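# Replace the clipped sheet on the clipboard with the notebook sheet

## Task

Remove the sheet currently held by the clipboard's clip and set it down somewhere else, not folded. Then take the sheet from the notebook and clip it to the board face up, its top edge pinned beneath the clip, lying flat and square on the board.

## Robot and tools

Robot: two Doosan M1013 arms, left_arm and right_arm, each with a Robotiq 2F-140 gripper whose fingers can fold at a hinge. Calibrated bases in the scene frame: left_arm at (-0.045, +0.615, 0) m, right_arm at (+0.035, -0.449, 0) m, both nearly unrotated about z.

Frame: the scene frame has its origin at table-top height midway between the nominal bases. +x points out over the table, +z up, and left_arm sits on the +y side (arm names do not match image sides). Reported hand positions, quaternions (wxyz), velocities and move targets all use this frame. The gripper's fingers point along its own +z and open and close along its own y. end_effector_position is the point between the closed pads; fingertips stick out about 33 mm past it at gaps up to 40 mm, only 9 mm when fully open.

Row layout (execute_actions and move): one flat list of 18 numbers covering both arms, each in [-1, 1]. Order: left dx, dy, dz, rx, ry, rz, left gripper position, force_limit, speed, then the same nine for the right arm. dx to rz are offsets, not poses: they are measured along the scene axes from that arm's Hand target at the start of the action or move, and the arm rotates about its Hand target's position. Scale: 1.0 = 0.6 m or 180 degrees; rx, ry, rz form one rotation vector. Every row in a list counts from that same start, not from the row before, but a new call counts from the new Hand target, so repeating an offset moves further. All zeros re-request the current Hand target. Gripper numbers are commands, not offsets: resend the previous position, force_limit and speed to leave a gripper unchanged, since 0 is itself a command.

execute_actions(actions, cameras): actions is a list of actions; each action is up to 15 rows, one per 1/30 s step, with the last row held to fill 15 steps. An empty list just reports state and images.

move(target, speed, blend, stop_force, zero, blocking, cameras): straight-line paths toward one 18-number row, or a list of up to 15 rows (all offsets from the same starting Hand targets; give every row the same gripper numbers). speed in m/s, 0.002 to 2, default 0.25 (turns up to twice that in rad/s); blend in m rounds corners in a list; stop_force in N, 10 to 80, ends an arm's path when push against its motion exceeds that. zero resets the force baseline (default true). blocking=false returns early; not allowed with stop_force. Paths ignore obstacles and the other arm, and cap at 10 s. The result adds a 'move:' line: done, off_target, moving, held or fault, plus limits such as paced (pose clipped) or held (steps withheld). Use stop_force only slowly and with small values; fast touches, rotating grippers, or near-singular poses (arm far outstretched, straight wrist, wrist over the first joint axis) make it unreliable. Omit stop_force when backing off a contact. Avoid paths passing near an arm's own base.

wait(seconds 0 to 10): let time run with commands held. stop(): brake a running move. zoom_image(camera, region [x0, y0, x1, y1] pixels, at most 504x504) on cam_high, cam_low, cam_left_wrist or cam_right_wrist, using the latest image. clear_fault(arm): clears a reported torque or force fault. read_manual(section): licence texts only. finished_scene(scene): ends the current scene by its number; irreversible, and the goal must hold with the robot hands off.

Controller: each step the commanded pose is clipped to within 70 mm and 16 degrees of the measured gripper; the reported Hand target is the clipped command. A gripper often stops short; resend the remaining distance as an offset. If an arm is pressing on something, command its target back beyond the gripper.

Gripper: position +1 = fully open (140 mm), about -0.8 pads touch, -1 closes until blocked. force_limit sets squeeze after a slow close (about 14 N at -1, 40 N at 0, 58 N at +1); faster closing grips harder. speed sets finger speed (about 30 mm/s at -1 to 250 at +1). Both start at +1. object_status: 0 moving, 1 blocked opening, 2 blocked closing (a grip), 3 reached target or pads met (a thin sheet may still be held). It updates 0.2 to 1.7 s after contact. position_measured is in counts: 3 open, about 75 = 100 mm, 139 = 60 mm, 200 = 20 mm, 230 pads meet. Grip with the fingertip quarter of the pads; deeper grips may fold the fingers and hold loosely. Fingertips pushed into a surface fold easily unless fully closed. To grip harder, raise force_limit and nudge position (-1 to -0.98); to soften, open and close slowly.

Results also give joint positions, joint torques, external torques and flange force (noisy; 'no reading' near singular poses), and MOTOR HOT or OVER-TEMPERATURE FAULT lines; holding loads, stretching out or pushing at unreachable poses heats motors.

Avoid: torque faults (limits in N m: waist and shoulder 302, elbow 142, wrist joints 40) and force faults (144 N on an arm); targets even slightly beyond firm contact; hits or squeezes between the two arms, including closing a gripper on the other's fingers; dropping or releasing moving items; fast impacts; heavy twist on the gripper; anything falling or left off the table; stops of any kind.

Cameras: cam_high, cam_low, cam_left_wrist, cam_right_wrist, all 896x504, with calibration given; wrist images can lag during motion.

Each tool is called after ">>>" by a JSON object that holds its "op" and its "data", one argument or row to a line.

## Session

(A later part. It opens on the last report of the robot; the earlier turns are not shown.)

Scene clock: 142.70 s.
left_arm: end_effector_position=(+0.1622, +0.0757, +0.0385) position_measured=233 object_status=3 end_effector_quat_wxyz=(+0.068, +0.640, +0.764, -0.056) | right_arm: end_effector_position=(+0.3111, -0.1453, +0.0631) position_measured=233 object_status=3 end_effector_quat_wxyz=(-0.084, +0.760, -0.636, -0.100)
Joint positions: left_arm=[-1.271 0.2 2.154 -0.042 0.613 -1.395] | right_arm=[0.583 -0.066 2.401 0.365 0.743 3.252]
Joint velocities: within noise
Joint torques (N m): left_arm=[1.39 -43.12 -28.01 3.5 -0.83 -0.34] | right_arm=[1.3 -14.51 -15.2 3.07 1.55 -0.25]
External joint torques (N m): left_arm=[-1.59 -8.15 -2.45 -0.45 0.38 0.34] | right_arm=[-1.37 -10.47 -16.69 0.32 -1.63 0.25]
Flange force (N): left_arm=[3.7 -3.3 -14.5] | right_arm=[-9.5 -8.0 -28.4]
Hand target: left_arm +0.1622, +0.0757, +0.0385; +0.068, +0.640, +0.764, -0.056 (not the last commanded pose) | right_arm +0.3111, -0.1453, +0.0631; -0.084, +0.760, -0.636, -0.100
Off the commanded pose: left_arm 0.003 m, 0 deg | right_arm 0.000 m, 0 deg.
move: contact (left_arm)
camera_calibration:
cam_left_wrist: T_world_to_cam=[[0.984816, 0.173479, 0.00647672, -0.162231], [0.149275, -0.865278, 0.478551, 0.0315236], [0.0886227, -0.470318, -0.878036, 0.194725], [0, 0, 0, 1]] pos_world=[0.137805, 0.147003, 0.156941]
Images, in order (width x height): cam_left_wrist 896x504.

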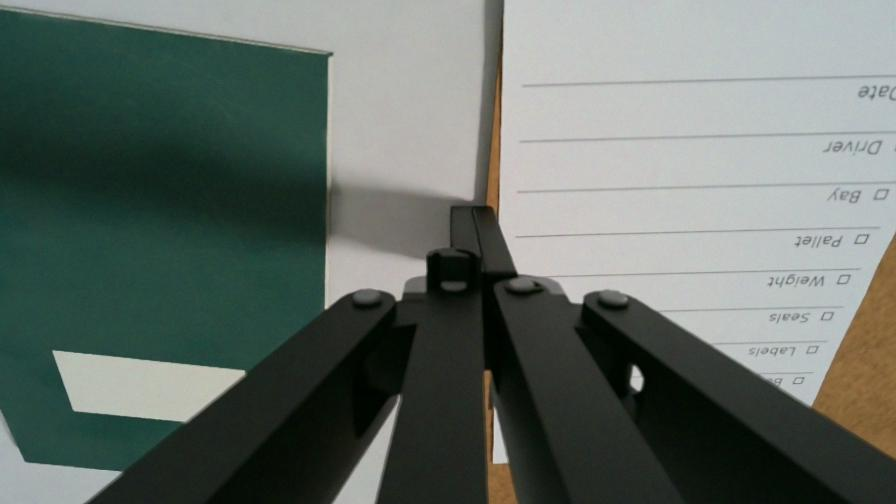

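>>> {"op": "move", "data": {
  "target": [0.033,0.005,0.0005,0,0,0,-1,-1,0,0,0,0,0,0,0,-1,-1,0],
  "speed": 0.025,
  "cameras": ["cam_left_wrist","cam_right_wrist"]
}}

>>> {"op": "zoom_image", "data": {
  "camera": "cam_left_wrist",
  "region": [392, 0, 692, 250]
}}

Scene clock: 143.97 s.
left_arm: end_effector_position=(+0.1819, +0.0787, +0.0388) position_measured=233 object_status=3 end_effector_quat_wxyz=(+0.068, +0.640, +0.764, -0.056) | right_arm: end_effector_position=(+0.3111, -0.1453, +0.0631) position_measured=233 object_status=3 end_effector_quat_wxyz=(-0.084, +0.760, -0.636, -0.100)
Joint positions: left_arm=[-1.233 0.206 2.145 -0.053 0.618 -1.349] | right_arm=[0.583 -0.066 2.401 0.365 0.743 3.252]
Joint velocities: within noise
Joint torques (N m): left_arm=[3.05 -42.98 -25.39 4.32 -0.07 -0.25] | right_arm=[1.21 -14.36 -16.27 3.33 1.09 -0.25]
External joint torques (N m): left_arm=[-3.23 -9.03 -5.12 -1.28 -0.38 0.25] | right_arm=[-1.15 -10.66 -15.58 0.05 -1.16 0.25]
Flange force (N): left_arm=[-0.3 -5.6 -15.1] | right_arm=[-9.0 -5.9 -29.2]
Hand target: left_arm +0.1820, +0.0787, +0.0388; +0.068, +0.640, +0.764, -0.056 | right_arm +0.3111, -0.1453, +0.0631; -0.084, +0.760, -0.636, -0.100
Off the commanded pose: left_arm 0.000 m, 0 deg | right_arm 0.000 m, 0 deg.
move: done
camera_calibration:
cam_left_wrist: T_world_to_cam=[[0.98482, 0.17345, 0.00662507, -0.182272], [0.14919, -0.865351, 0.478445, 0.031062], [0.0887191, -0.470194, -0.878092, 0.19462], [0, 0, 0, 1]] pos_world=[0.157605, 0.150004, 0.15724]
cam_right_wrist: T_world_to_cam=[[-0.989061, -0.147498, 0.00163079, 0.295596], [-0.117557, 0.794874, 0.595277, 0.114618], [-0.0890983, 0.588574, -0.803519, 0.30337], [0, 0, 0, 1]] pos_world=[0.332866, -0.226062, 0.175052]
Images, in order (width x height): cam_left_wrist 896x504, cam_right_wrist 896x504.

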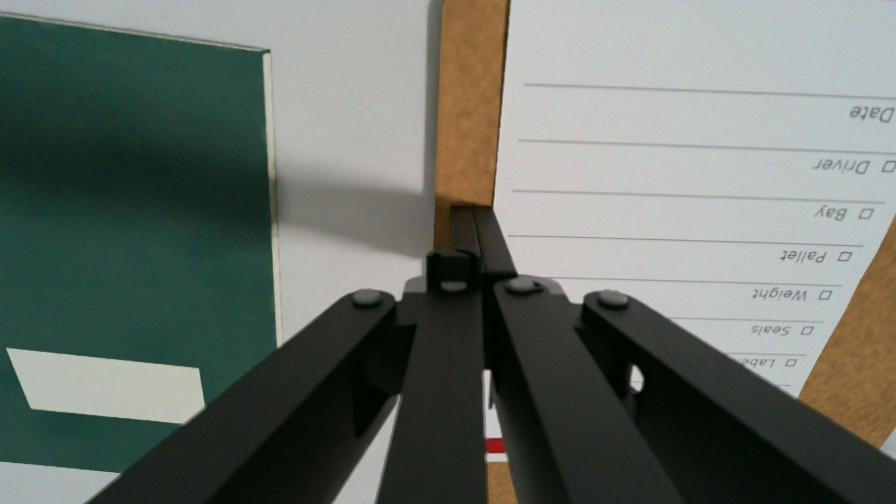

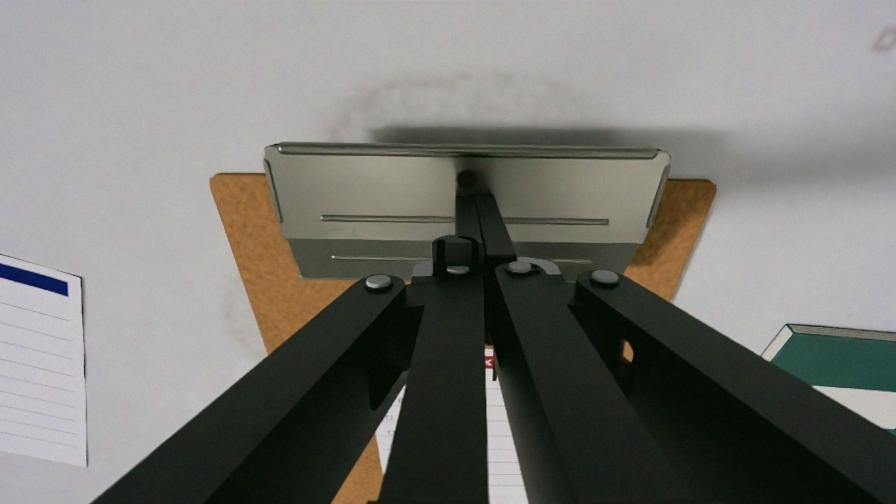

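Scaled by 1.680 from the camera's 896x504 image, which has a finer 1280x720 frame.

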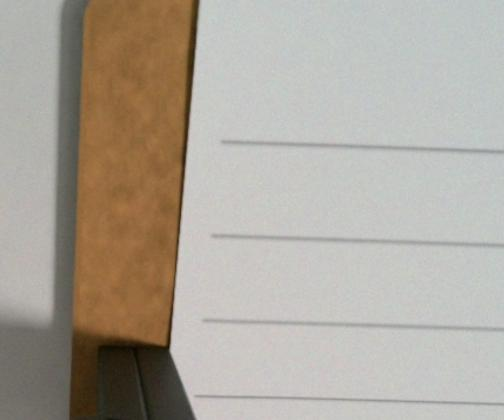

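>>> {"op": "move", "data": {
  "target": [
    [-0.0066,-0.0009,0.0003,0,0,0,-1,-1,0,0,0,0,0,0,0,-1,-1,0],
    [-0.0004,-0.0455,0.0003,0,0,0,-1,-1,0,0,0,0,0,0,0,-1,-1,0],
    [0.0326,-0.0409,0.0002,0,0,0,-1,-1,0,0,0,0,0,0,0,-1,-1,0]
  ],
  "speed": 0.03,
  "cameras": ["cam_left_wrist","cam_right_wrist"]
}}

>>> {"op": "zoom_image", "data": {
  "camera": "cam_left_wrist",
  "region": [392, 0, 692, 250]
}}

Scene clock: 146.40 s.
left_arm: end_effector_position=(+0.2015, +0.0542, +0.0389) position_measured=233 object_status=3 end_effector_quat_wxyz=(+0.068, +0.640, +0.764, -0.056) | right_arm: end_effector_position=(+0.3111, -0.1453, +0.0631) position_measured=233 object_status=3 end_effector_quat_wxyz=(-0.084, +0.760, -0.636, -0.100)
Joint positions: left_arm=[-1.216 0.247 2.089 -0.057 0.633 -1.329] | right_arm=[0.583 -0.066 2.401 0.365 0.743 3.252]
Joint velocities: within noise
Joint torques (N m): left_arm=[2.51 -48.59 -27.71 4.04 -0.07 -0.13] | right_arm=[-1.13 -14.36 -16.31 1.77 0.71 -0.26]
External joint torques (N m): left_arm=[-2.65 -7.9 -3.15 -0.97 -0.37 0.13] | right_arm=[1.19 -10.61 -15.47 1.61 -0.79 0.26]
Flange force (N): left_arm=[2.0 -5.2 -12.0] | right_arm=[-14.2 -3.7 -26.9]
Hand target: left_arm +0.2015, +0.0542, +0.0389; +0.068, +0.640, +0.764, -0.056 | right_arm +0.3111, -0.1453, +0.0631; -0.084, +0.760, -0.636, -0.100
Off the commanded pose: left_arm 0.000 m, 0 deg | right_arm 0.000 m, 0 deg.
move: done
camera_calibration:
cam_left_wrist: T_world_to_cam=[[0.984822, 0.173442, 0.00661056, -0.197224], [0.149178, -0.865288, 0.478563, 0.00687889], [0.0887228, -0.470314, -0.878028, 0.181462], [0, 0, 0, 1]] pos_world=[0.177105, 0.125503, 0.15734]
cam_right_wrist: T_world_to_cam=[[-0.989061, -0.147498, 0.00163079, 0.295596], [-0.117557, 0.794874, 0.595277, 0.114618], [-0.0890983, 0.588574, -0.803519, 0.30337], [0, 0, 0, 1]] pos_world=[0.332866, -0.226062, 0.175052]
Images, in order (width x height): cam_left_wrist 896x504, cam_right_wrist 896x504.

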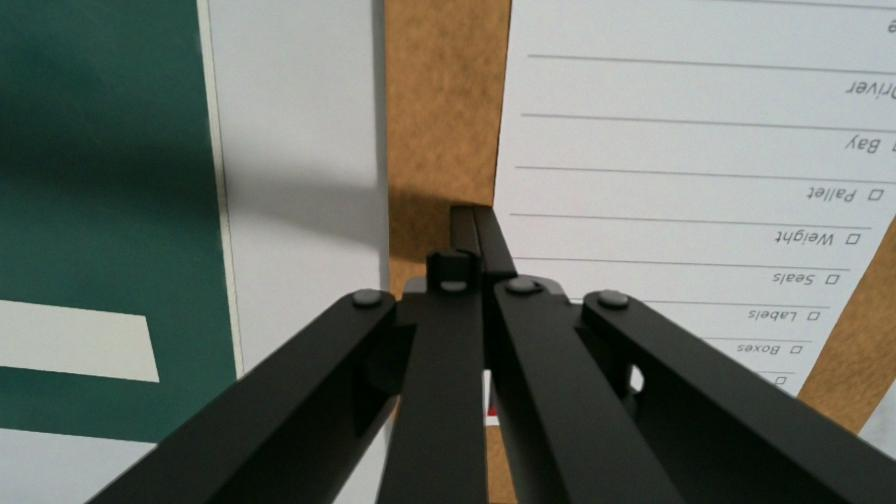

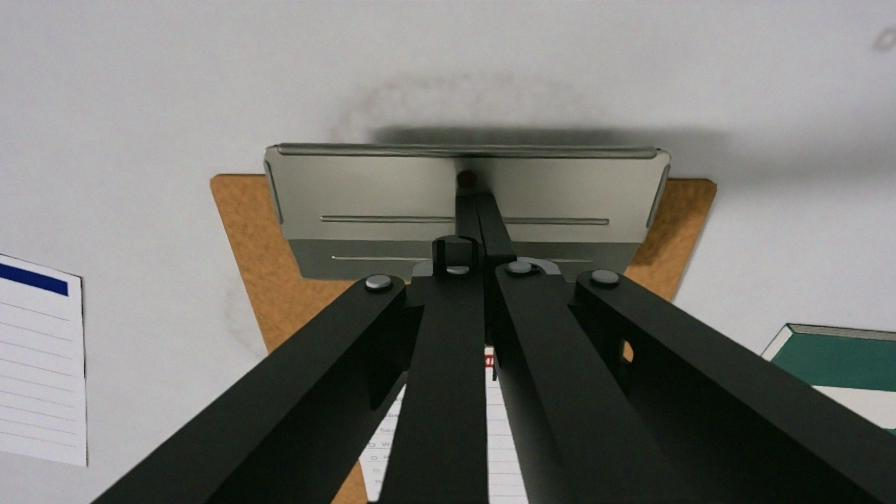

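Scaled by 1.680 from the camera's 896x504 image, which has a finer 1280x720 frame.

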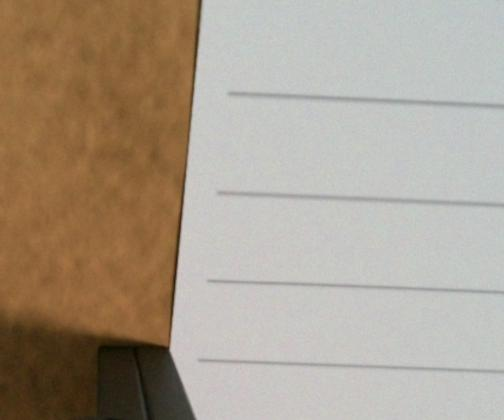

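>>> {"op": "move", "data": {
  "target": [
    [-0.006,0,0.06,0,0,0,-1,-1,0,0,0,0,0,0,0,-1,-1,0],
    [0.119,0.2715,0.06,0,0,0,-1,-1,0,0,0,0,0,0,0,-1,-1,0]
  ],
  "speed": 0.2
}}

>>> {"op": "zoom_image", "data": {
  "camera": "cam_high",
  "region": [350, 370, 600, 504]
}}

Scene clock: 148.70 s.
left_arm: end_effector_position=(+0.2729, +0.2171, +0.0749) position_measured=233 object_status=3 end_effector_quat_wxyz=(+0.068, +0.640, +0.764, -0.056) | right_arm: end_effector_position=(+0.3111, -0.1453, +0.0631) position_measured=233 object_status=3 end_effector_quat_wxyz=(-0.084, +0.760, -0.636, -0.100)
Joint positions: left_arm=[-0.933 0.06 2.232 -0.125 0.696 -0.999] | right_arm=[0.583 -0.066 2.401 0.365 0.743 3.252]
Joint velocities: within noise
Joint torques (N m): left_arm=[-1.23 -37.41 -33.27 2.92 -0.17 -0.21] | right_arm=[-1.12 -14.56 -16.43 1.73 0.74 -0.31]
External joint torques (N m): left_arm=[1.14 -0.66 1.32 0.17 -0.22 0.21] | right_arm=[1.16 -10.42 -15.41 1.66 -0.82 0.31]
Flange force (N): left_arm=[4.2 0.8 0.1] | right_arm=[-14.3 -3.9 -26.4]
Hand target: left_arm +0.2729, +0.2171, +0.0749; +0.068, +0.640, +0.764, -0.056 | right_arm +0.3111, -0.1453, +0.0631; -0.084, +0.760, -0.636, -0.100
Off the commanded pose: left_arm 0.000 m, 0 deg | right_arm 0.000 m, 0 deg.
move: done
camera_calibration:
cam_left_wrist: T_world_to_cam=[[0.984823, 0.173434, 0.00663415, -0.296133], [0.149171, -0.865354, 0.478445, 0.119984], [0.0887193, -0.470194, -0.878092, 0.28332], [0, 0, 0, 1]] pos_world=[0.248605, 0.288404, 0.19334]
cam_right_wrist: T_world_to_cam=[[-0.989061, -0.147498, 0.00163079, 0.295596], [-0.117557, 0.794874, 0.595277, 0.114618], [-0.0890983, 0.588574, -0.803519, 0.30337], [0, 0, 0, 1]] pos_world=[0.332866, -0.226062, 0.175052]

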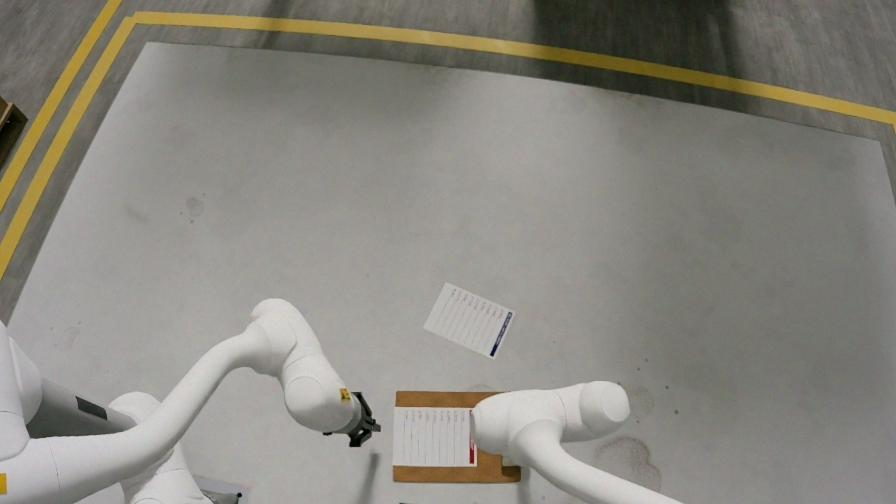

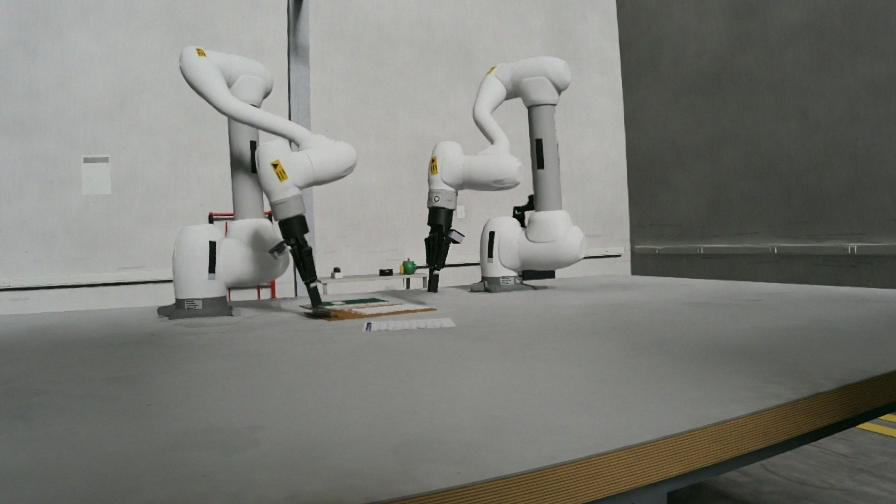

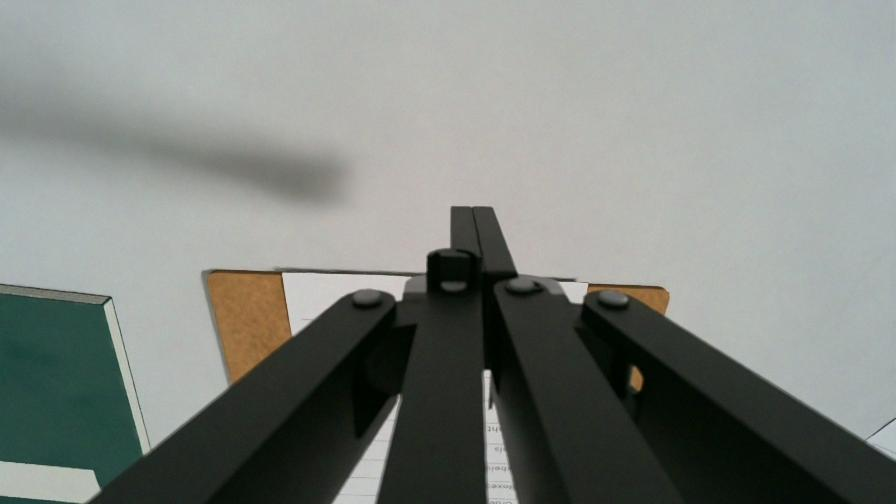

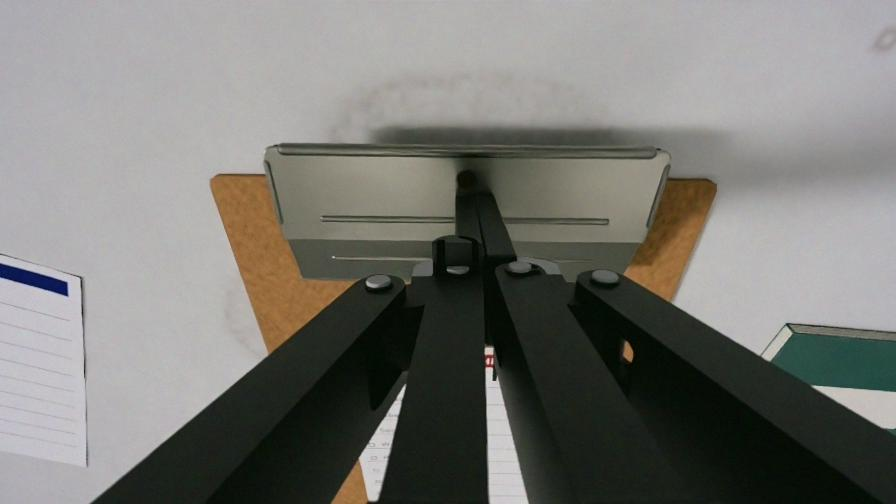

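Scaled by 2.016 from the camera's 896x504 image, which has a finer 1280x720 frame.

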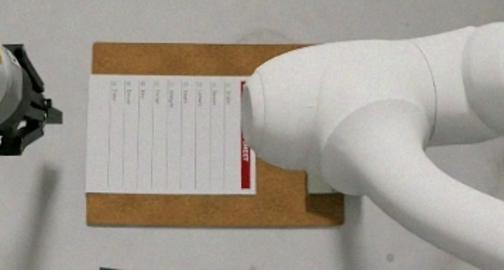

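>>> {"op": "move", "data": {
  "target": [
    [0.0057,-0.1558,0,0,0,0,-1,-1,0,0,0,0,0,0,0,-1,-1,0],
    [0.0057,-0.1558,-0.0507,0,0,0,-1,-1,0,0,0,0,0,0,0,-1,-1,0]
  ],
  "speed": 0.15,
  "cameras": []
}}

>>> {"op": "move", "data": {
  "target": [0,0,-0.016,0,0,0,-1,-1,0,0,0,0,0,0,0,-1,-1,0],
  "speed": 0.006,
  "stop_force": 15,
  "cameras": ["cam_left_wrist"]
}}

>>> {"op": "move", "data": {
  "target": [0.0032,-0.0248,0,0,0,0,-1,-1,0,0,0,0,0,0,0,-1,-1,0],
  "speed": 0.02,
  "cameras": ["cam_left_wrist"]
}}

>>> {"op": "zoom_image", "data": {
  "camera": "cam_left_wrist",
  "region": [392, 0, 896, 420]
}}

Scene clock: 151.07 s.
left_arm: end_effector_position=(+0.2764, +0.1236, +0.0446) position_measured=233 object_status=3 end_effector_quat_wxyz=(+0.068, +0.640, +0.764, -0.056) | right_arm: end_effector_position=(+0.3111, -0.1453, +0.0631) position_measured=233 object_status=3 end_effector_quat_wxyz=(-0.084, +0.760, -0.636, -0.100)
Joint positions: left_arm=[-1.035 0.21 2.126 -0.106 0.644 -1.111] | right_arm=[0.583 -0.066 2.401 0.365 0.743 3.252]
Joint velocities: within noise
Joint torques (N m): left_arm=[0.36 -53.35 -31.75 2.65 0.28 -0.32] | right_arm=[-1.56 -14.3 -16.55 1.74 0.78 -0.29]
External joint torques (N m): left_arm=[-0.3 0.56 0.96 0.37 -0.69 0.32] | right_arm=[1.61 -10.58 -15.24 1.63 -0.86 0.29]
Flange force (N): left_arm=[1.6 -0.7 2.6] | right_arm=[-15.1 -2.9 -26.2]
Hand target: left_arm +0.2764, +0.1236, +0.0445; +0.068, +0.640, +0.764, -0.056 | right_arm +0.3111, -0.1453, +0.0631; -0.084, +0.760, -0.636, -0.100
Off the commanded pose: left_arm 0.000 m, 0 deg | right_arm 0.000 m, 0 deg.
move: done
No camera images: "cameras" was empty.

Scene clock: 152.67 s.
left_arm: end_effector_position=(+0.2764, +0.1236, +0.0388) position_measured=233 object_status=3 end_effector_quat_wxyz=(+0.068, +0.640, +0.764, -0.056) | right_arm: end_effector_position=(+0.3111, -0.1453, +0.0631) position_measured=233 object_status=3 end_effector_quat_wxyz=(-0.084, +0.760, -0.636, -0.100)
Joint positions: left_arm=[-1.035 0.218 2.13 -0.108 0.632 -1.109] | right_arm=[0.583 -0.066 2.401 0.365 0.743 3.252]
Joint velocities: within noise
Joint torques (N m): left_arm=[-1.05 -38.29 -25.76 2.7 -1.73 -0.34] | right_arm=[-1.62 -14.87 -16.33 1.63 0.74 -0.28]
External joint torques (N m): left_arm=[0.89 -14.97 -4.76 0.29 1.31 0.34] | right_arm=[1.57 -9.98 -15.48 1.75 -0.81 0.28]
Flange force (N): left_arm=[6.2 -2.4 -27.6] | right_arm=[-15.4 -4.3 -25.3]
Hand target: left_arm +0.2764, +0.1236, +0.0388; +0.068, +0.640, +0.764, -0.056 (not the last commanded pose) | right_arm +0.3111, -0.1453, +0.0631; -0.084, +0.760, -0.636, -0.100
Off the commanded pose: left_arm 0.004 m, 0 deg | right_arm 0.000 m, 0 deg.
move: contact (left_arm)
camera_calibration:
cam_left_wrist: T_world_to_cam=[[0.984822, 0.173442, 0.00661057, -0.283023], [0.149177, -0.865288, 0.478563, 0.0558522], [0.0887228, -0.470314, -0.878028, 0.207281], [0, 0, 0, 1]] pos_world=[0.252005, 0.194903, 0.15714]
Images, in order (width x height): cam_left_wrist 896x504.

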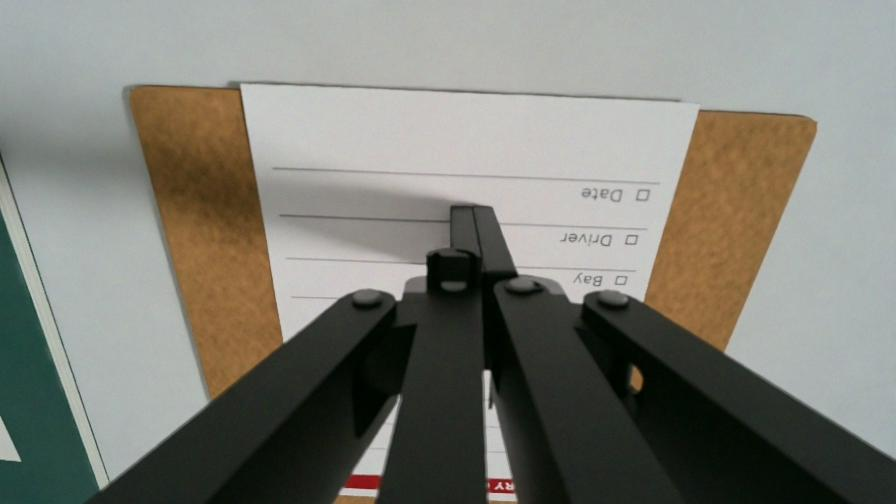

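Scene clock: 153.70 s.
left_arm: end_effector_position=(+0.2783, +0.1088, +0.0388) position_measured=233 object_status=3 end_effector_quat_wxyz=(+0.068, +0.640, +0.764, -0.056) | right_arm: end_effector_position=(+0.3111, -0.1453, +0.0631) position_measured=233 object_status=3 end_effector_quat_wxyz=(-0.084, +0.760, -0.636, -0.100)
Joint positions: left_arm=[-1.046 0.235 2.106 -0.104 0.638 -1.123] | right_arm=[0.583 -0.066 2.401 0.365 0.743 3.252]
Joint velocities: within noise
Joint torques (N m): left_arm=[-2.96 -38.99 -26.53 1.8 -2.52 -0.47] | right_arm=[-1.28 -14.77 -16.36 1.74 0.7 -0.28]
External joint torques (N m): left_arm=[3.16 -16.05 -3.99 1.2 2.11 0.47] | right_arm=[1.14 -10.14 -15.49 1.65 -0.79 0.28]
Flange force (N): left_arm=[9.2 0.6 -30.3] | right_arm=[-14.3 -4.5 -26.1]
Hand target: left_arm +0.2783, +0.1087, +0.0388; +0.068, +0.640, +0.764, -0.056 | right_arm +0.3111, -0.1453, +0.0631; -0.084, +0.760, -0.636, -0.100
Off the commanded pose: left_arm 0.000 m, 0 deg | right_arm 0.000 m, 0 deg.
move: done
camera_calibration:
cam_left_wrist: T_world_to_cam=[[0.984822, 0.173442, 0.00661056, -0.282426], [0.149178, -0.865288, 0.478563, 0.0426997], [0.0887228, -0.470314, -0.878028, 0.20023], [0, 0, 0, 1]] pos_world=[0.254005, 0.180103, 0.15724]
Images, in order (width x height): cam_left_wrist 896x504.

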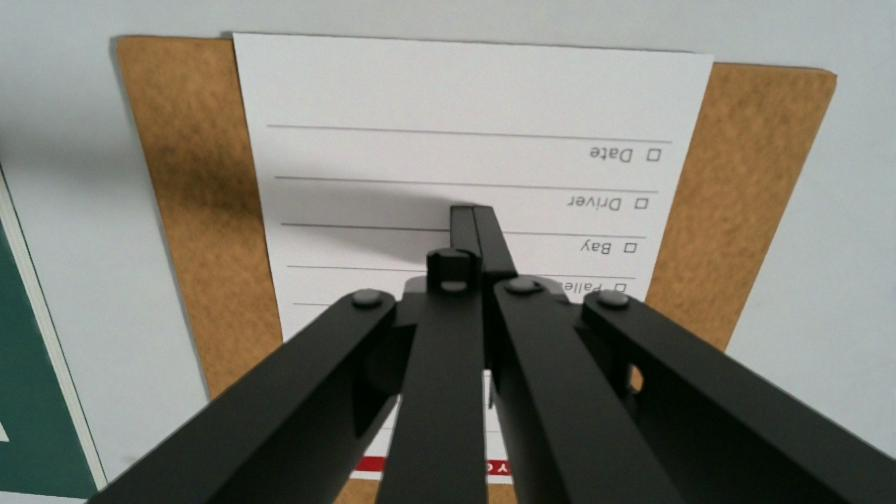

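Scaled by 1.000.

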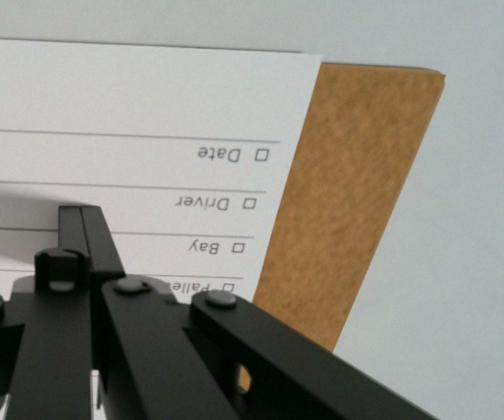

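>>> {"op": "move", "data": {
  "target": [
    [0,0,0.02,0,0,0,-1,-1,0,0,0,0,0,0,0,-1,-1,0],
    [-0.146,0.01,0.02,0,0,0,-1,-1,0,0,0,0,0,0,0,-1,-1,0],
    [-0.146,0.01,0.0004,0,0,0,-1,-1,0,0,0,0,0,0,0,-1,-1,0]
  ],
  "speed": [0.1,0.15,0.04],
  "cameras": ["cam_left_wrist"]
}}

>>> {"op": "move", "data": {
  "target": [
    [0.0066,0.0008,-0.0002,0,0,0,-1,-1,0,0,0,0,0,0,0,-1,-1,0],
    [0.0287,-0.0132,-0.0002,0,0,0,-1,-1,0,0,0,0,0,0,0,-1,-1,0]
  ],
  "speed": 0.02,
  "cameras": ["cam_left_wrist"]
}}

>>> {"op": "zoom_image", "data": {
  "camera": "cam_left_wrist",
  "region": [392, 0, 896, 420]
}}

Scene clock: 155.70 s.
left_arm: end_effector_position=(+0.1907, +0.1147, +0.0391) position_measured=233 object_status=3 end_effector_quat_wxyz=(+0.068, +0.640, +0.764, -0.056) | right_arm: end_effector_position=(+0.3111, -0.1453, +0.0631) position_measured=233 object_status=3 end_effector_quat_wxyz=(-0.084, +0.760, -0.636, -0.100)
Joint positions: left_arm=[-1.191 0.166 2.196 -0.066 0.608 -1.296] | right_arm=[0.583 -0.066 2.401 0.365 0.743 3.252]
Joint velocities: within noise
Joint torques (N m): left_arm=[-0.03 -47.58 -31.57 2.72 -0.1 -0.44] | right_arm=[-1.34 -14.45 -16.15 1.79 0.74 -0.23]
External joint torques (N m): left_arm=[0.01 -0.02 1.48 0.28 -0.33 0.44] | right_arm=[1.3 -10.51 -15.69 1.6 -0.82 0.23]
Flange force (N): left_arm=[3.1 0.1 1.3] | right_arm=[-14.6 -4.1 -26.7]
Hand target: left_arm +0.1907, +0.1147, +0.0390; +0.068, +0.640, +0.764, -0.056 | right_arm +0.3111, -0.1453, +0.0631; -0.084, +0.760, -0.636, -0.100
Off the commanded pose: left_arm 0.000 m, 0 deg | right_arm 0.000 m, 0 deg.
move: done
camera_calibration:
cam_left_wrist: T_world_to_cam=[[0.984807, 0.173526, 0.00656277, -0.197186], [0.149274, -0.865271, 0.478564, 0.0607576], [0.0887219, -0.470314, -0.878028, 0.210953], [0, 0, 0, 1]] pos_world=[0.166405, 0.186003, 0.15744]
Images, in order (width x height): cam_left_wrist 896x504.

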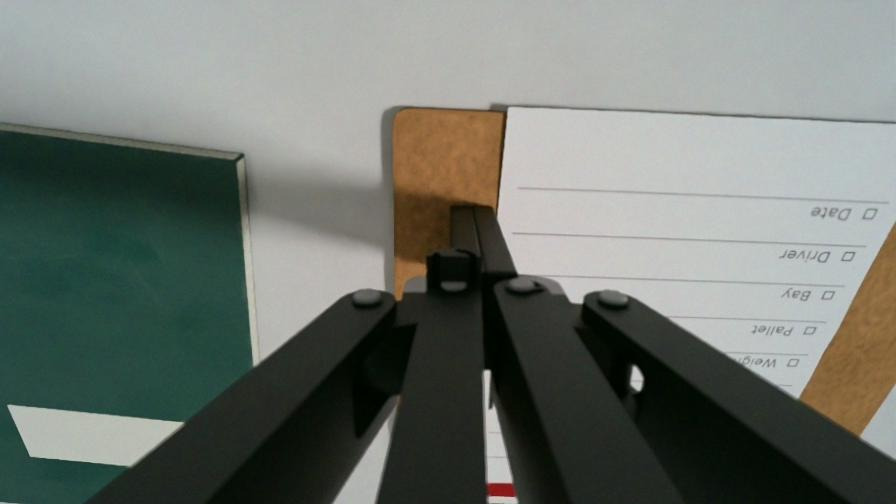

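Scene clock: 156.97 s.
left_arm: end_effector_position=(+0.2078, +0.1068, +0.0389) position_measured=233 object_status=3 end_effector_quat_wxyz=(+0.068, +0.640, +0.764, -0.056) | right_arm: end_effector_position=(+0.3111, -0.1453, +0.0631) position_measured=233 object_status=3 end_effector_quat_wxyz=(-0.084, +0.760, -0.636, -0.100)
Joint positions: left_arm=[-1.166 0.187 2.169 -0.073 0.615 -1.266] | right_arm=[0.583 -0.066 2.401 0.365 0.743 3.252]
Joint velocities: within noise
Joint torques (N m): left_arm=[0.8 -46.34 -28.92 2.99 -0.8 -0.78] | right_arm=[-1.29 -14.59 -16.26 1.74 0.73 -0.32]
External joint torques (N m): left_arm=[-0.86 -3.48 -1.27 0 0.37 0.78] | right_arm=[1.25 -10.35 -15.59 1.65 -0.81 0.32]
Flange force (N): left_arm=[1.2 -0.5 -6.7] | right_arm=[-14.7 -4.1 -26.4]
Hand target: left_arm +0.2079, +0.1068, +0.0389; +0.068, +0.640, +0.764, -0.056 | right_arm +0.3111, -0.1453, +0.0631; -0.084, +0.760, -0.636, -0.100
Off the commanded pose: left_arm 0.000 m, 0 deg | right_arm 0.000 m, 0 deg.
move: done
camera_calibration:
cam_left_wrist: T_world_to_cam=[[0.984822, 0.173442, 0.00661056, -0.212668], [0.149178, -0.865288, 0.478563, 0.0515248], [0.0887228, -0.470314, -0.878028, 0.205679], [0, 0, 0, 1]] pos_world=[0.183505, 0.178203, 0.15734]
Images, in order (width x height): cam_left_wrist 896x504.

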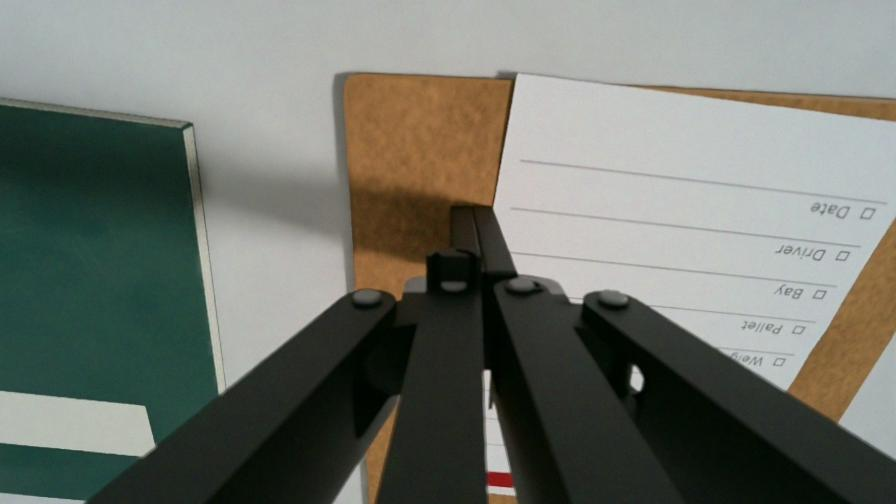

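Scaled by 1.000.

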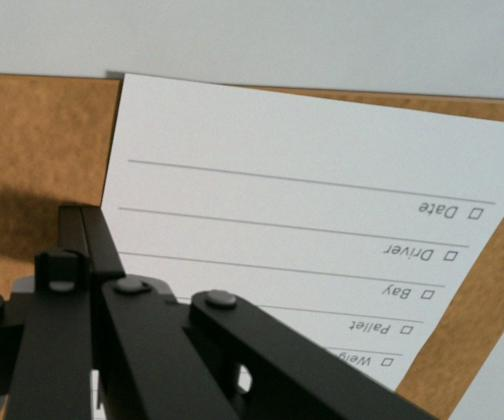

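>>> {"op": "move", "data": {
  "target": [
    [-0.007,0,0.05,0,0,0,-1,-1,0,0,0,0,0,0,0,-1,-1,0],
    [0.1998,0.1282,0.05,0.0985,0.0174,0,-1,-1,0,0,0,0,0,0,0,-1,-1,0],
    [0.1998,0.1282,0.02,0.0985,0.0174,0,-1,-1,0,0,0,0,0,0,0,-1,-1,0]
  ],
  "speed": [0.1,0.15,0.1],
  "cameras": ["cam_left_wrist","cam_high"]
}}

>>> {"op": "zoom_image", "data": {
  "camera": "cam_high",
  "region": [350, 370, 600, 504]
}}

Scene clock: 159.70 s.
left_arm: end_effector_position=(+0.3278, +0.1837, +0.0510) position_measured=233 object_status=3 end_effector_quat_wxyz=(-0.052, +0.641, +0.765, +0.045) | right_arm: end_effector_position=(+0.3111, -0.1453, +0.0631) position_measured=233 object_status=3 end_effector_quat_wxyz=(-0.084, +0.760, -0.636, -0.100)
Joint positions: left_arm=[-0.975 0.302 1.978 0.072 0.987 -1.174] | right_arm=[0.583 -0.066 2.401 0.365 0.743 3.252]
Joint velocities: within noise
Joint torques (N m): left_arm=[0.02 -63.93 -32.86 3.16 1.14 -0.38] | right_arm=[-1.14 -14.35 -16.36 1.68 0.8 -0.22]
External joint torques (N m): left_arm=[-0.26 0.75 0.77 0.29 -0.75 0.38] | right_arm=[1.22 -10.69 -15.44 1.69 -0.87 0.22]
Flange force (N): left_arm=[0.5 -0.2 2.9] | right_arm=[-14.1 -3.5 -26.7]
Hand target: left_arm +0.3278, +0.1837, +0.0509; -0.052, +0.641, +0.765, +0.045 | right_arm +0.3111, -0.1453, +0.0631; -0.084, +0.760, -0.636, -0.100
Off the commanded pose: left_arm 0.000 m, 0 deg | right_arm 0.000 m, 0 deg.
move: done
camera_calibration:
cam_left_wrist: T_world_to_cam=[[0.985177, 0.171432, 0.0061361, -0.343963], [0.167403, -0.968603, 0.183805, 0.122359], [0.0374535, -0.180054, -0.982943, 0.210572], [0, 0, 0, 1]] pos_world=[0.310494, 0.215398, 0.186601]
Images, in order (width x height): cam_high 896x504, cam_left_wrist 896x504.

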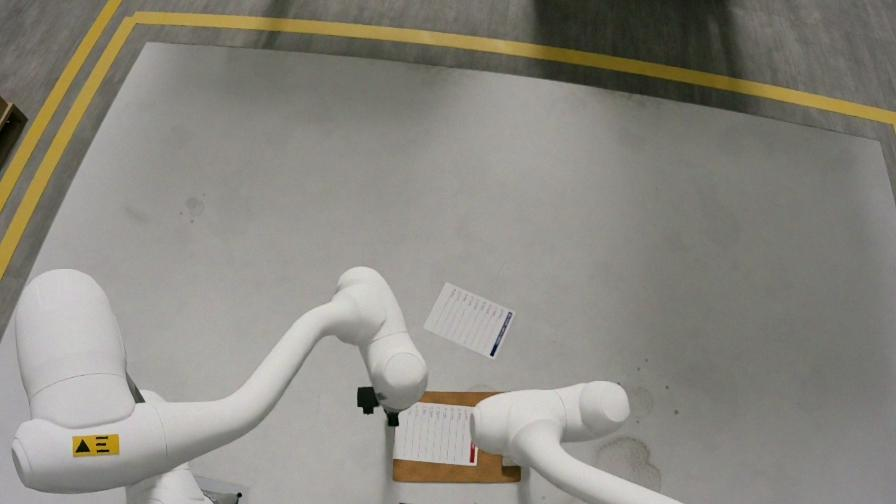

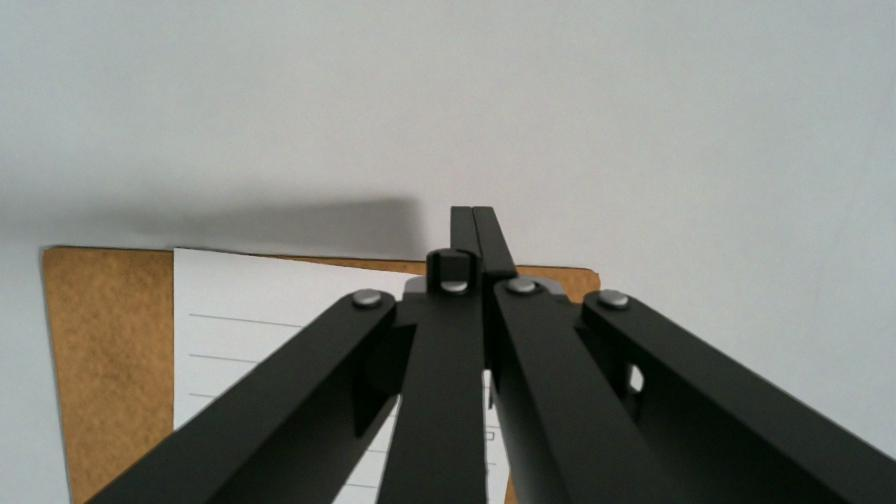

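Scaled by 2.016 from the camera's 896x504 image, which has a finer 1280x720 frame.

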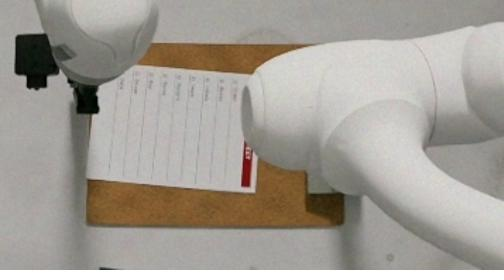

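>>> {"op": "move", "data": {
  "target": [
    [0.0012,-0.0092,0,0,0,0,-1,-1,0,0,0,0,0,0,0,-1,-1,0],
    [0.0012,-0.0092,-0.013,0,0,0,-1,-1,0,0,0,0,0,0,0,-1,-1,0]
  ],
  "speed": 0.05,
  "cameras": []
}}

>>> {"op": "move", "data": {
  "target": [0,0,-0.012,0,0,0,-1,-1,0,0,0,0,0,0,0,-1,-1,0],
  "speed": 0.004,
  "stop_force": 10,
  "cameras": ["cam_left_wrist"]
}}

>>> {"op": "zoom_image", "data": {
  "camera": "cam_left_wrist",
  "region": [392, 100, 692, 350]
}}

Scene clock: 160.87 s.
left_arm: end_effector_position=(+0.3285, +0.1782, +0.0432) position_measured=233 object_status=3 end_effector_quat_wxyz=(-0.052, +0.641, +0.765, +0.045) | right_arm: end_effector_position=(+0.3111, -0.1453, +0.0631) position_measured=233 object_status=3 end_effector_quat_wxyz=(-0.084, +0.760, -0.636, -0.100)
Joint positions: left_arm=[-0.979 0.317 1.975 0.072 0.975 -1.179] | right_arm=[0.583 -0.066 2.401 0.365 0.743 3.252]
Joint velocities: within noise
Joint torques (N m): left_arm=[-0.25 -61.14 -33.55 3.13 1.1 -0.36] | right_arm=[-0.97 -14.37 -16.19 1.76 0.78 -0.23]
External joint torques (N m): left_arm=[0.42 -3.55 1.81 0.28 -0.71 0.36] | right_arm=[0.95 -10.57 -15.62 1.62 -0.86 0.24]
Flange force (N): left_arm=[8.3 -2.8 -0.5] | right_arm=[-13.7 -4.2 -26.9]
Hand target: left_arm +0.3285, +0.1782, +0.0431; -0.052, +0.641, +0.765, +0.045 | right_arm +0.3111, -0.1453, +0.0631; -0.084, +0.760, -0.636, -0.100
Off the commanded pose: left_arm 0.000 m, 0 deg | right_arm 0.000 m, 0 deg.
move: done
No camera images: "cameras" was empty.

Scene clock: 162.67 s.
left_arm: end_effector_position=(+0.3285, +0.1782, +0.0385) position_measured=233 object_status=3 end_effector_quat_wxyz=(-0.052, +0.641, +0.765, +0.045) | right_arm: end_effector_position=(+0.3111, -0.1453, +0.0631) position_measured=233 object_status=3 end_effector_quat_wxyz=(-0.084, +0.760, -0.636, -0.100)
Joint positions: left_arm=[-0.979 0.323 1.978 0.072 0.967 -1.179] | right_arm=[0.583 -0.066 2.401 0.365 0.743 3.252]
Joint velocities: within noise
Joint torques (N m): left_arm=[0.66 -54.93 -28.21 3.2 -0.96 -0.39] | right_arm=[-1.48 -14.94 -16.23 1.78 0.83 -0.25]
External joint torques (N m): left_arm=[-0.9 -9.59 -3.28 0.18 1.35 0.39] | right_arm=[1.48 -10 -15.59 1.6 -0.9 0.26]
Flange force (N): left_arm=[6.5 -3.4 -15.2] | right_arm=[-15.2 -4.5 -25.4]
Hand target: left_arm +0.3285, +0.1782, +0.0385; -0.052, +0.641, +0.765, +0.045 (not the last commanded pose) | right_arm +0.3111, -0.1453, +0.0631; -0.084, +0.760, -0.636, -0.100
Off the commanded pose: left_arm 0.003 m, 0 deg | right_arm 0.000 m, 0 deg.
move: contact (left_arm)
camera_calibration:
cam_left_wrist: T_world_to_cam=[[0.985177, 0.171432, 0.0061361, -0.343615], [0.167403, -0.968603, 0.183805, 0.119115], [0.0374535, -0.180054, -0.982943, 0.197251], [0, 0, 0, 1]] pos_world=[0.311194, 0.209798, 0.174101]
Images, in order (width x height): cam_left_wrist 896x504.

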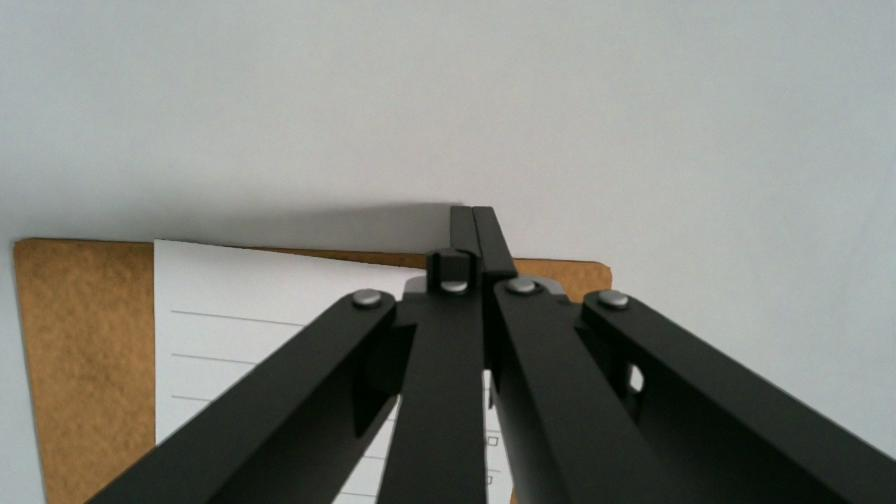

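Scaled by 1.680 from the camera's 896x504 image, which has a finer 1280x720 frame.

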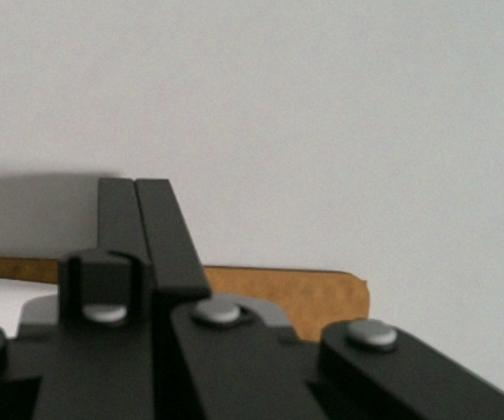

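>>> {"op": "move", "data": {
  "target": [0.0053,-0.0413,0.0004,0,0,0,-1,-1,0,0,0,0,0,0,0,-1,-1,0],
  "speed": 0.025,
  "cameras": ["cam_left_wrist","cam_right_wrist","cam_high"]
}}

>>> {"op": "zoom_image", "data": {
  "camera": "cam_high",
  "region": [350, 370, 600, 504]
}}

Scene clock: 164.07 s.
left_arm: end_effector_position=(+0.3317, +0.1535, +0.0387) position_measured=233 object_status=3 end_effector_quat_wxyz=(-0.052, +0.641, +0.765, +0.045) | right_arm: end_effector_position=(+0.3111, -0.1453, +0.0631) position_measured=233 object_status=3 end_effector_quat_wxyz=(-0.084, +0.760, -0.636, -0.100)
Joint positions: left_arm=[-0.997 0.35 1.936 0.069 0.982 -1.195] | right_arm=[0.583 -0.066 2.401 0.365 0.743 3.252]
Joint velocities: within noise
Joint torques (N m): left_arm=[-1.11 -64.88 -31.05 2.56 -0.49 -0.39] | right_arm=[-0.93 -14.73 -16.24 1.8 0.71 -0.34]
External joint torques (N m): left_arm=[1.08 -2.97 -0.76 0.85 0.89 0.39] | right_arm=[0.85 -10.15 -15.63 1.59 -0.79 0.34]
Flange force (N): left_arm=[3.3 1.4 -5.0] | right_arm=[-13.9 -4.9 -26.5]
Hand target: left_arm +0.3317, +0.1534, +0.0387; -0.052, +0.641, +0.765, +0.045 | right_arm +0.3111, -0.1453, +0.0631; -0.084, +0.760, -0.636, -0.100
Off the commanded pose: left_arm 0.000 m, 0 deg | right_arm 0.000 m, 0 deg.
move: done
camera_calibration:
cam_left_wrist: T_world_to_cam=[[0.985177, 0.171432, 0.0061361, -0.342553], [0.167403, -0.968603, 0.183805, 0.0946967], [0.0374535, -0.180054, -0.982943, 0.192997], [0, 0, 0, 1]] pos_world=[0.314394, 0.185198, 0.174401]
cam_right_wrist: T_world_to_cam=[[-0.989061, -0.147498, 0.00163079, 0.295596], [-0.117557, 0.794874, 0.595277, 0.114618], [-0.0890983, 0.588574, -0.803519, 0.30337], [0, 0, 0, 1]] pos_world=[0.332866, -0.226062, 0.175052]
Images, in order (width x height): cam_high 896x504, cam_left_wrist 896x504, cam_right_wrist 896x504.

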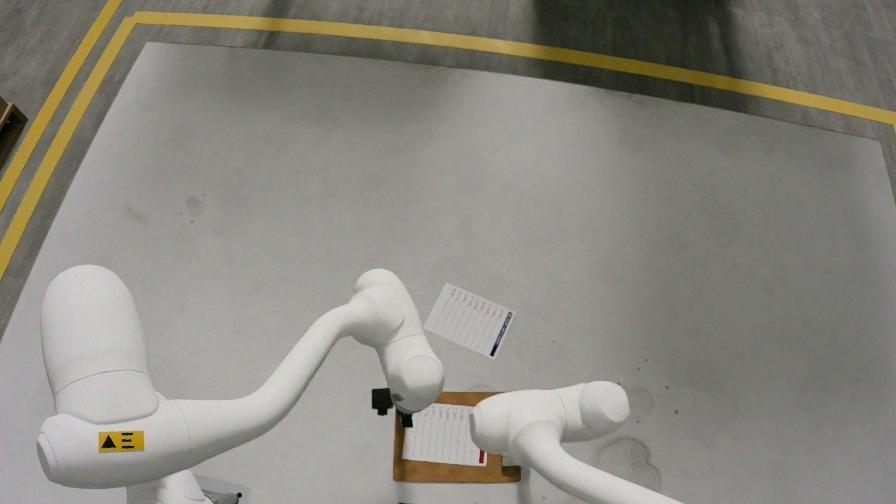

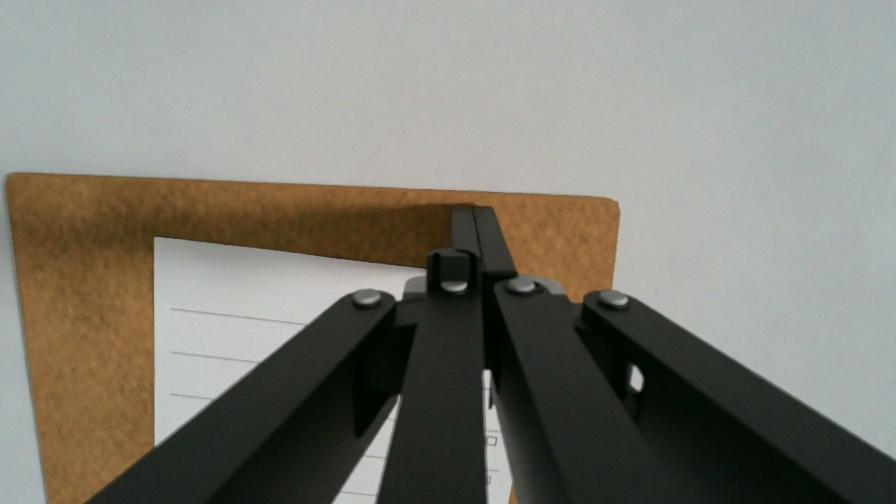

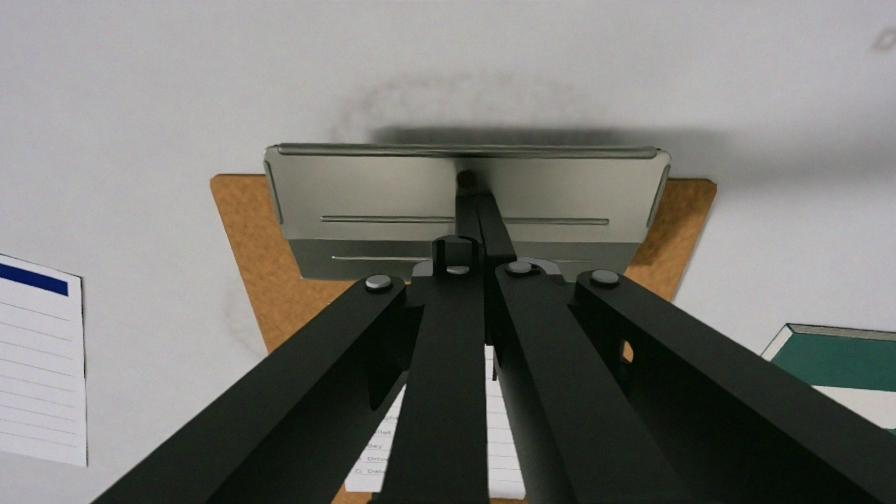

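Scaled by 2.016 from the camera's 896x504 image, which has a finer 1280x720 frame.

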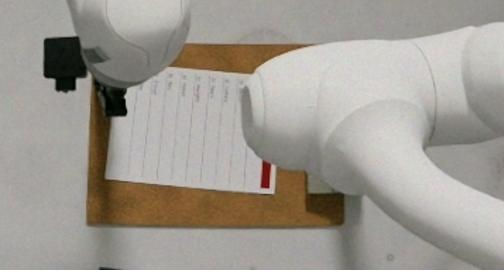

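>>> {"op": "move", "data": {
  "target": [
    [0,0.005,0.02,0,0,0,-1,-1,0,0,0,0,0,0,0,-1,-1,0],
    [-0.1827,-0.002,0.02,0,0,0,-1,-1,0,0,0,0,0,0,0,-1,-1,0],
    [-0.1827,-0.002,0.0002,0,0,0,-1,-1,0,0,0,0,0,0,0,-1,-1,0]
  ],
  "speed": [0.1,0.15,0.04],
  "cameras": ["cam_left_wrist"]
}}

Scene clock: 165.97 s.
left_arm: end_effector_position=(+0.2221, +0.1522, +0.0389) position_measured=233 object_status=3 end_effector_quat_wxyz=(-0.052, +0.641, +0.765, +0.045) | right_arm: end_effector_position=(+0.3111, -0.1453, +0.0631) position_measured=233 object_status=3 end_effector_quat_wxyz=(-0.084, +0.760, -0.636, -0.100)
Joint positions: left_arm=[-1.156 0.273 2.048 0.045 0.954 -1.34] | right_arm=[0.583 -0.066 2.401 0.365 0.743 3.252]
Joint velocities: within noise
Joint torques (N m): left_arm=[0.53 -58.28 -31.58 3.02 0.47 -0.36] | right_arm=[-0.8 -14.57 -16.23 1.79 0.73 -0.32]
External joint torques (N m): left_arm=[-0.56 -0.95 0.73 0.26 -0.06 0.36] | right_arm=[0.85 -10.4 -15.63 1.59 -0.81 0.32]
Flange force (N): left_arm=[2.5 -1.2 -0.2] | right_arm=[-13.7 -4.5 -26.9]
Hand target: left_arm +0.2221, +0.1522, +0.0388; -0.052, +0.641, +0.765, +0.045 | right_arm +0.3111, -0.1453, +0.0631; -0.084, +0.760, -0.636, -0.100
Off the commanded pose: left_arm 0.000 m, 0 deg | right_arm 0.000 m, 0 deg.
move: done
camera_calibration:
cam_left_wrist: T_world_to_cam=[[0.98516, 0.171527, 0.00611709, -0.234366], [0.1675, -0.968586, 0.183806, 0.111725], [0.0374526, -0.180054, -0.982943, 0.197064], [0, 0, 0, 1]] pos_world=[0.204794, 0.183897, 0.174601]
Images, in order (width x height): cam_left_wrist 896x504.

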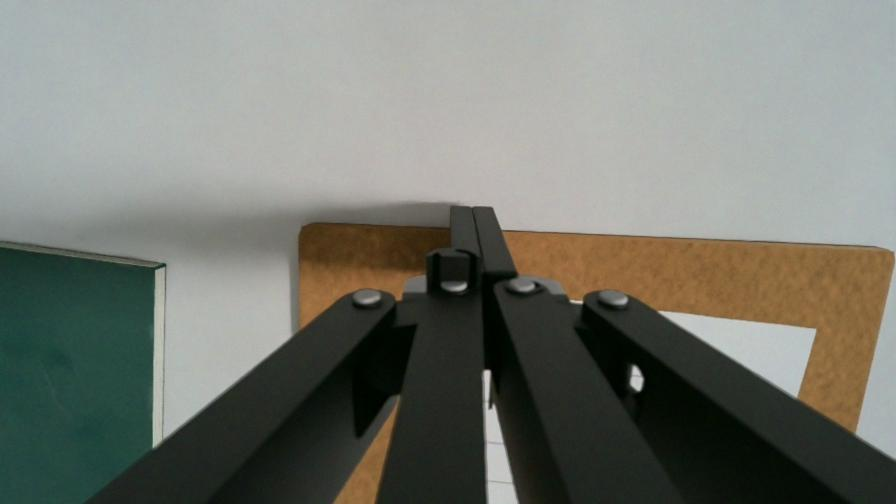

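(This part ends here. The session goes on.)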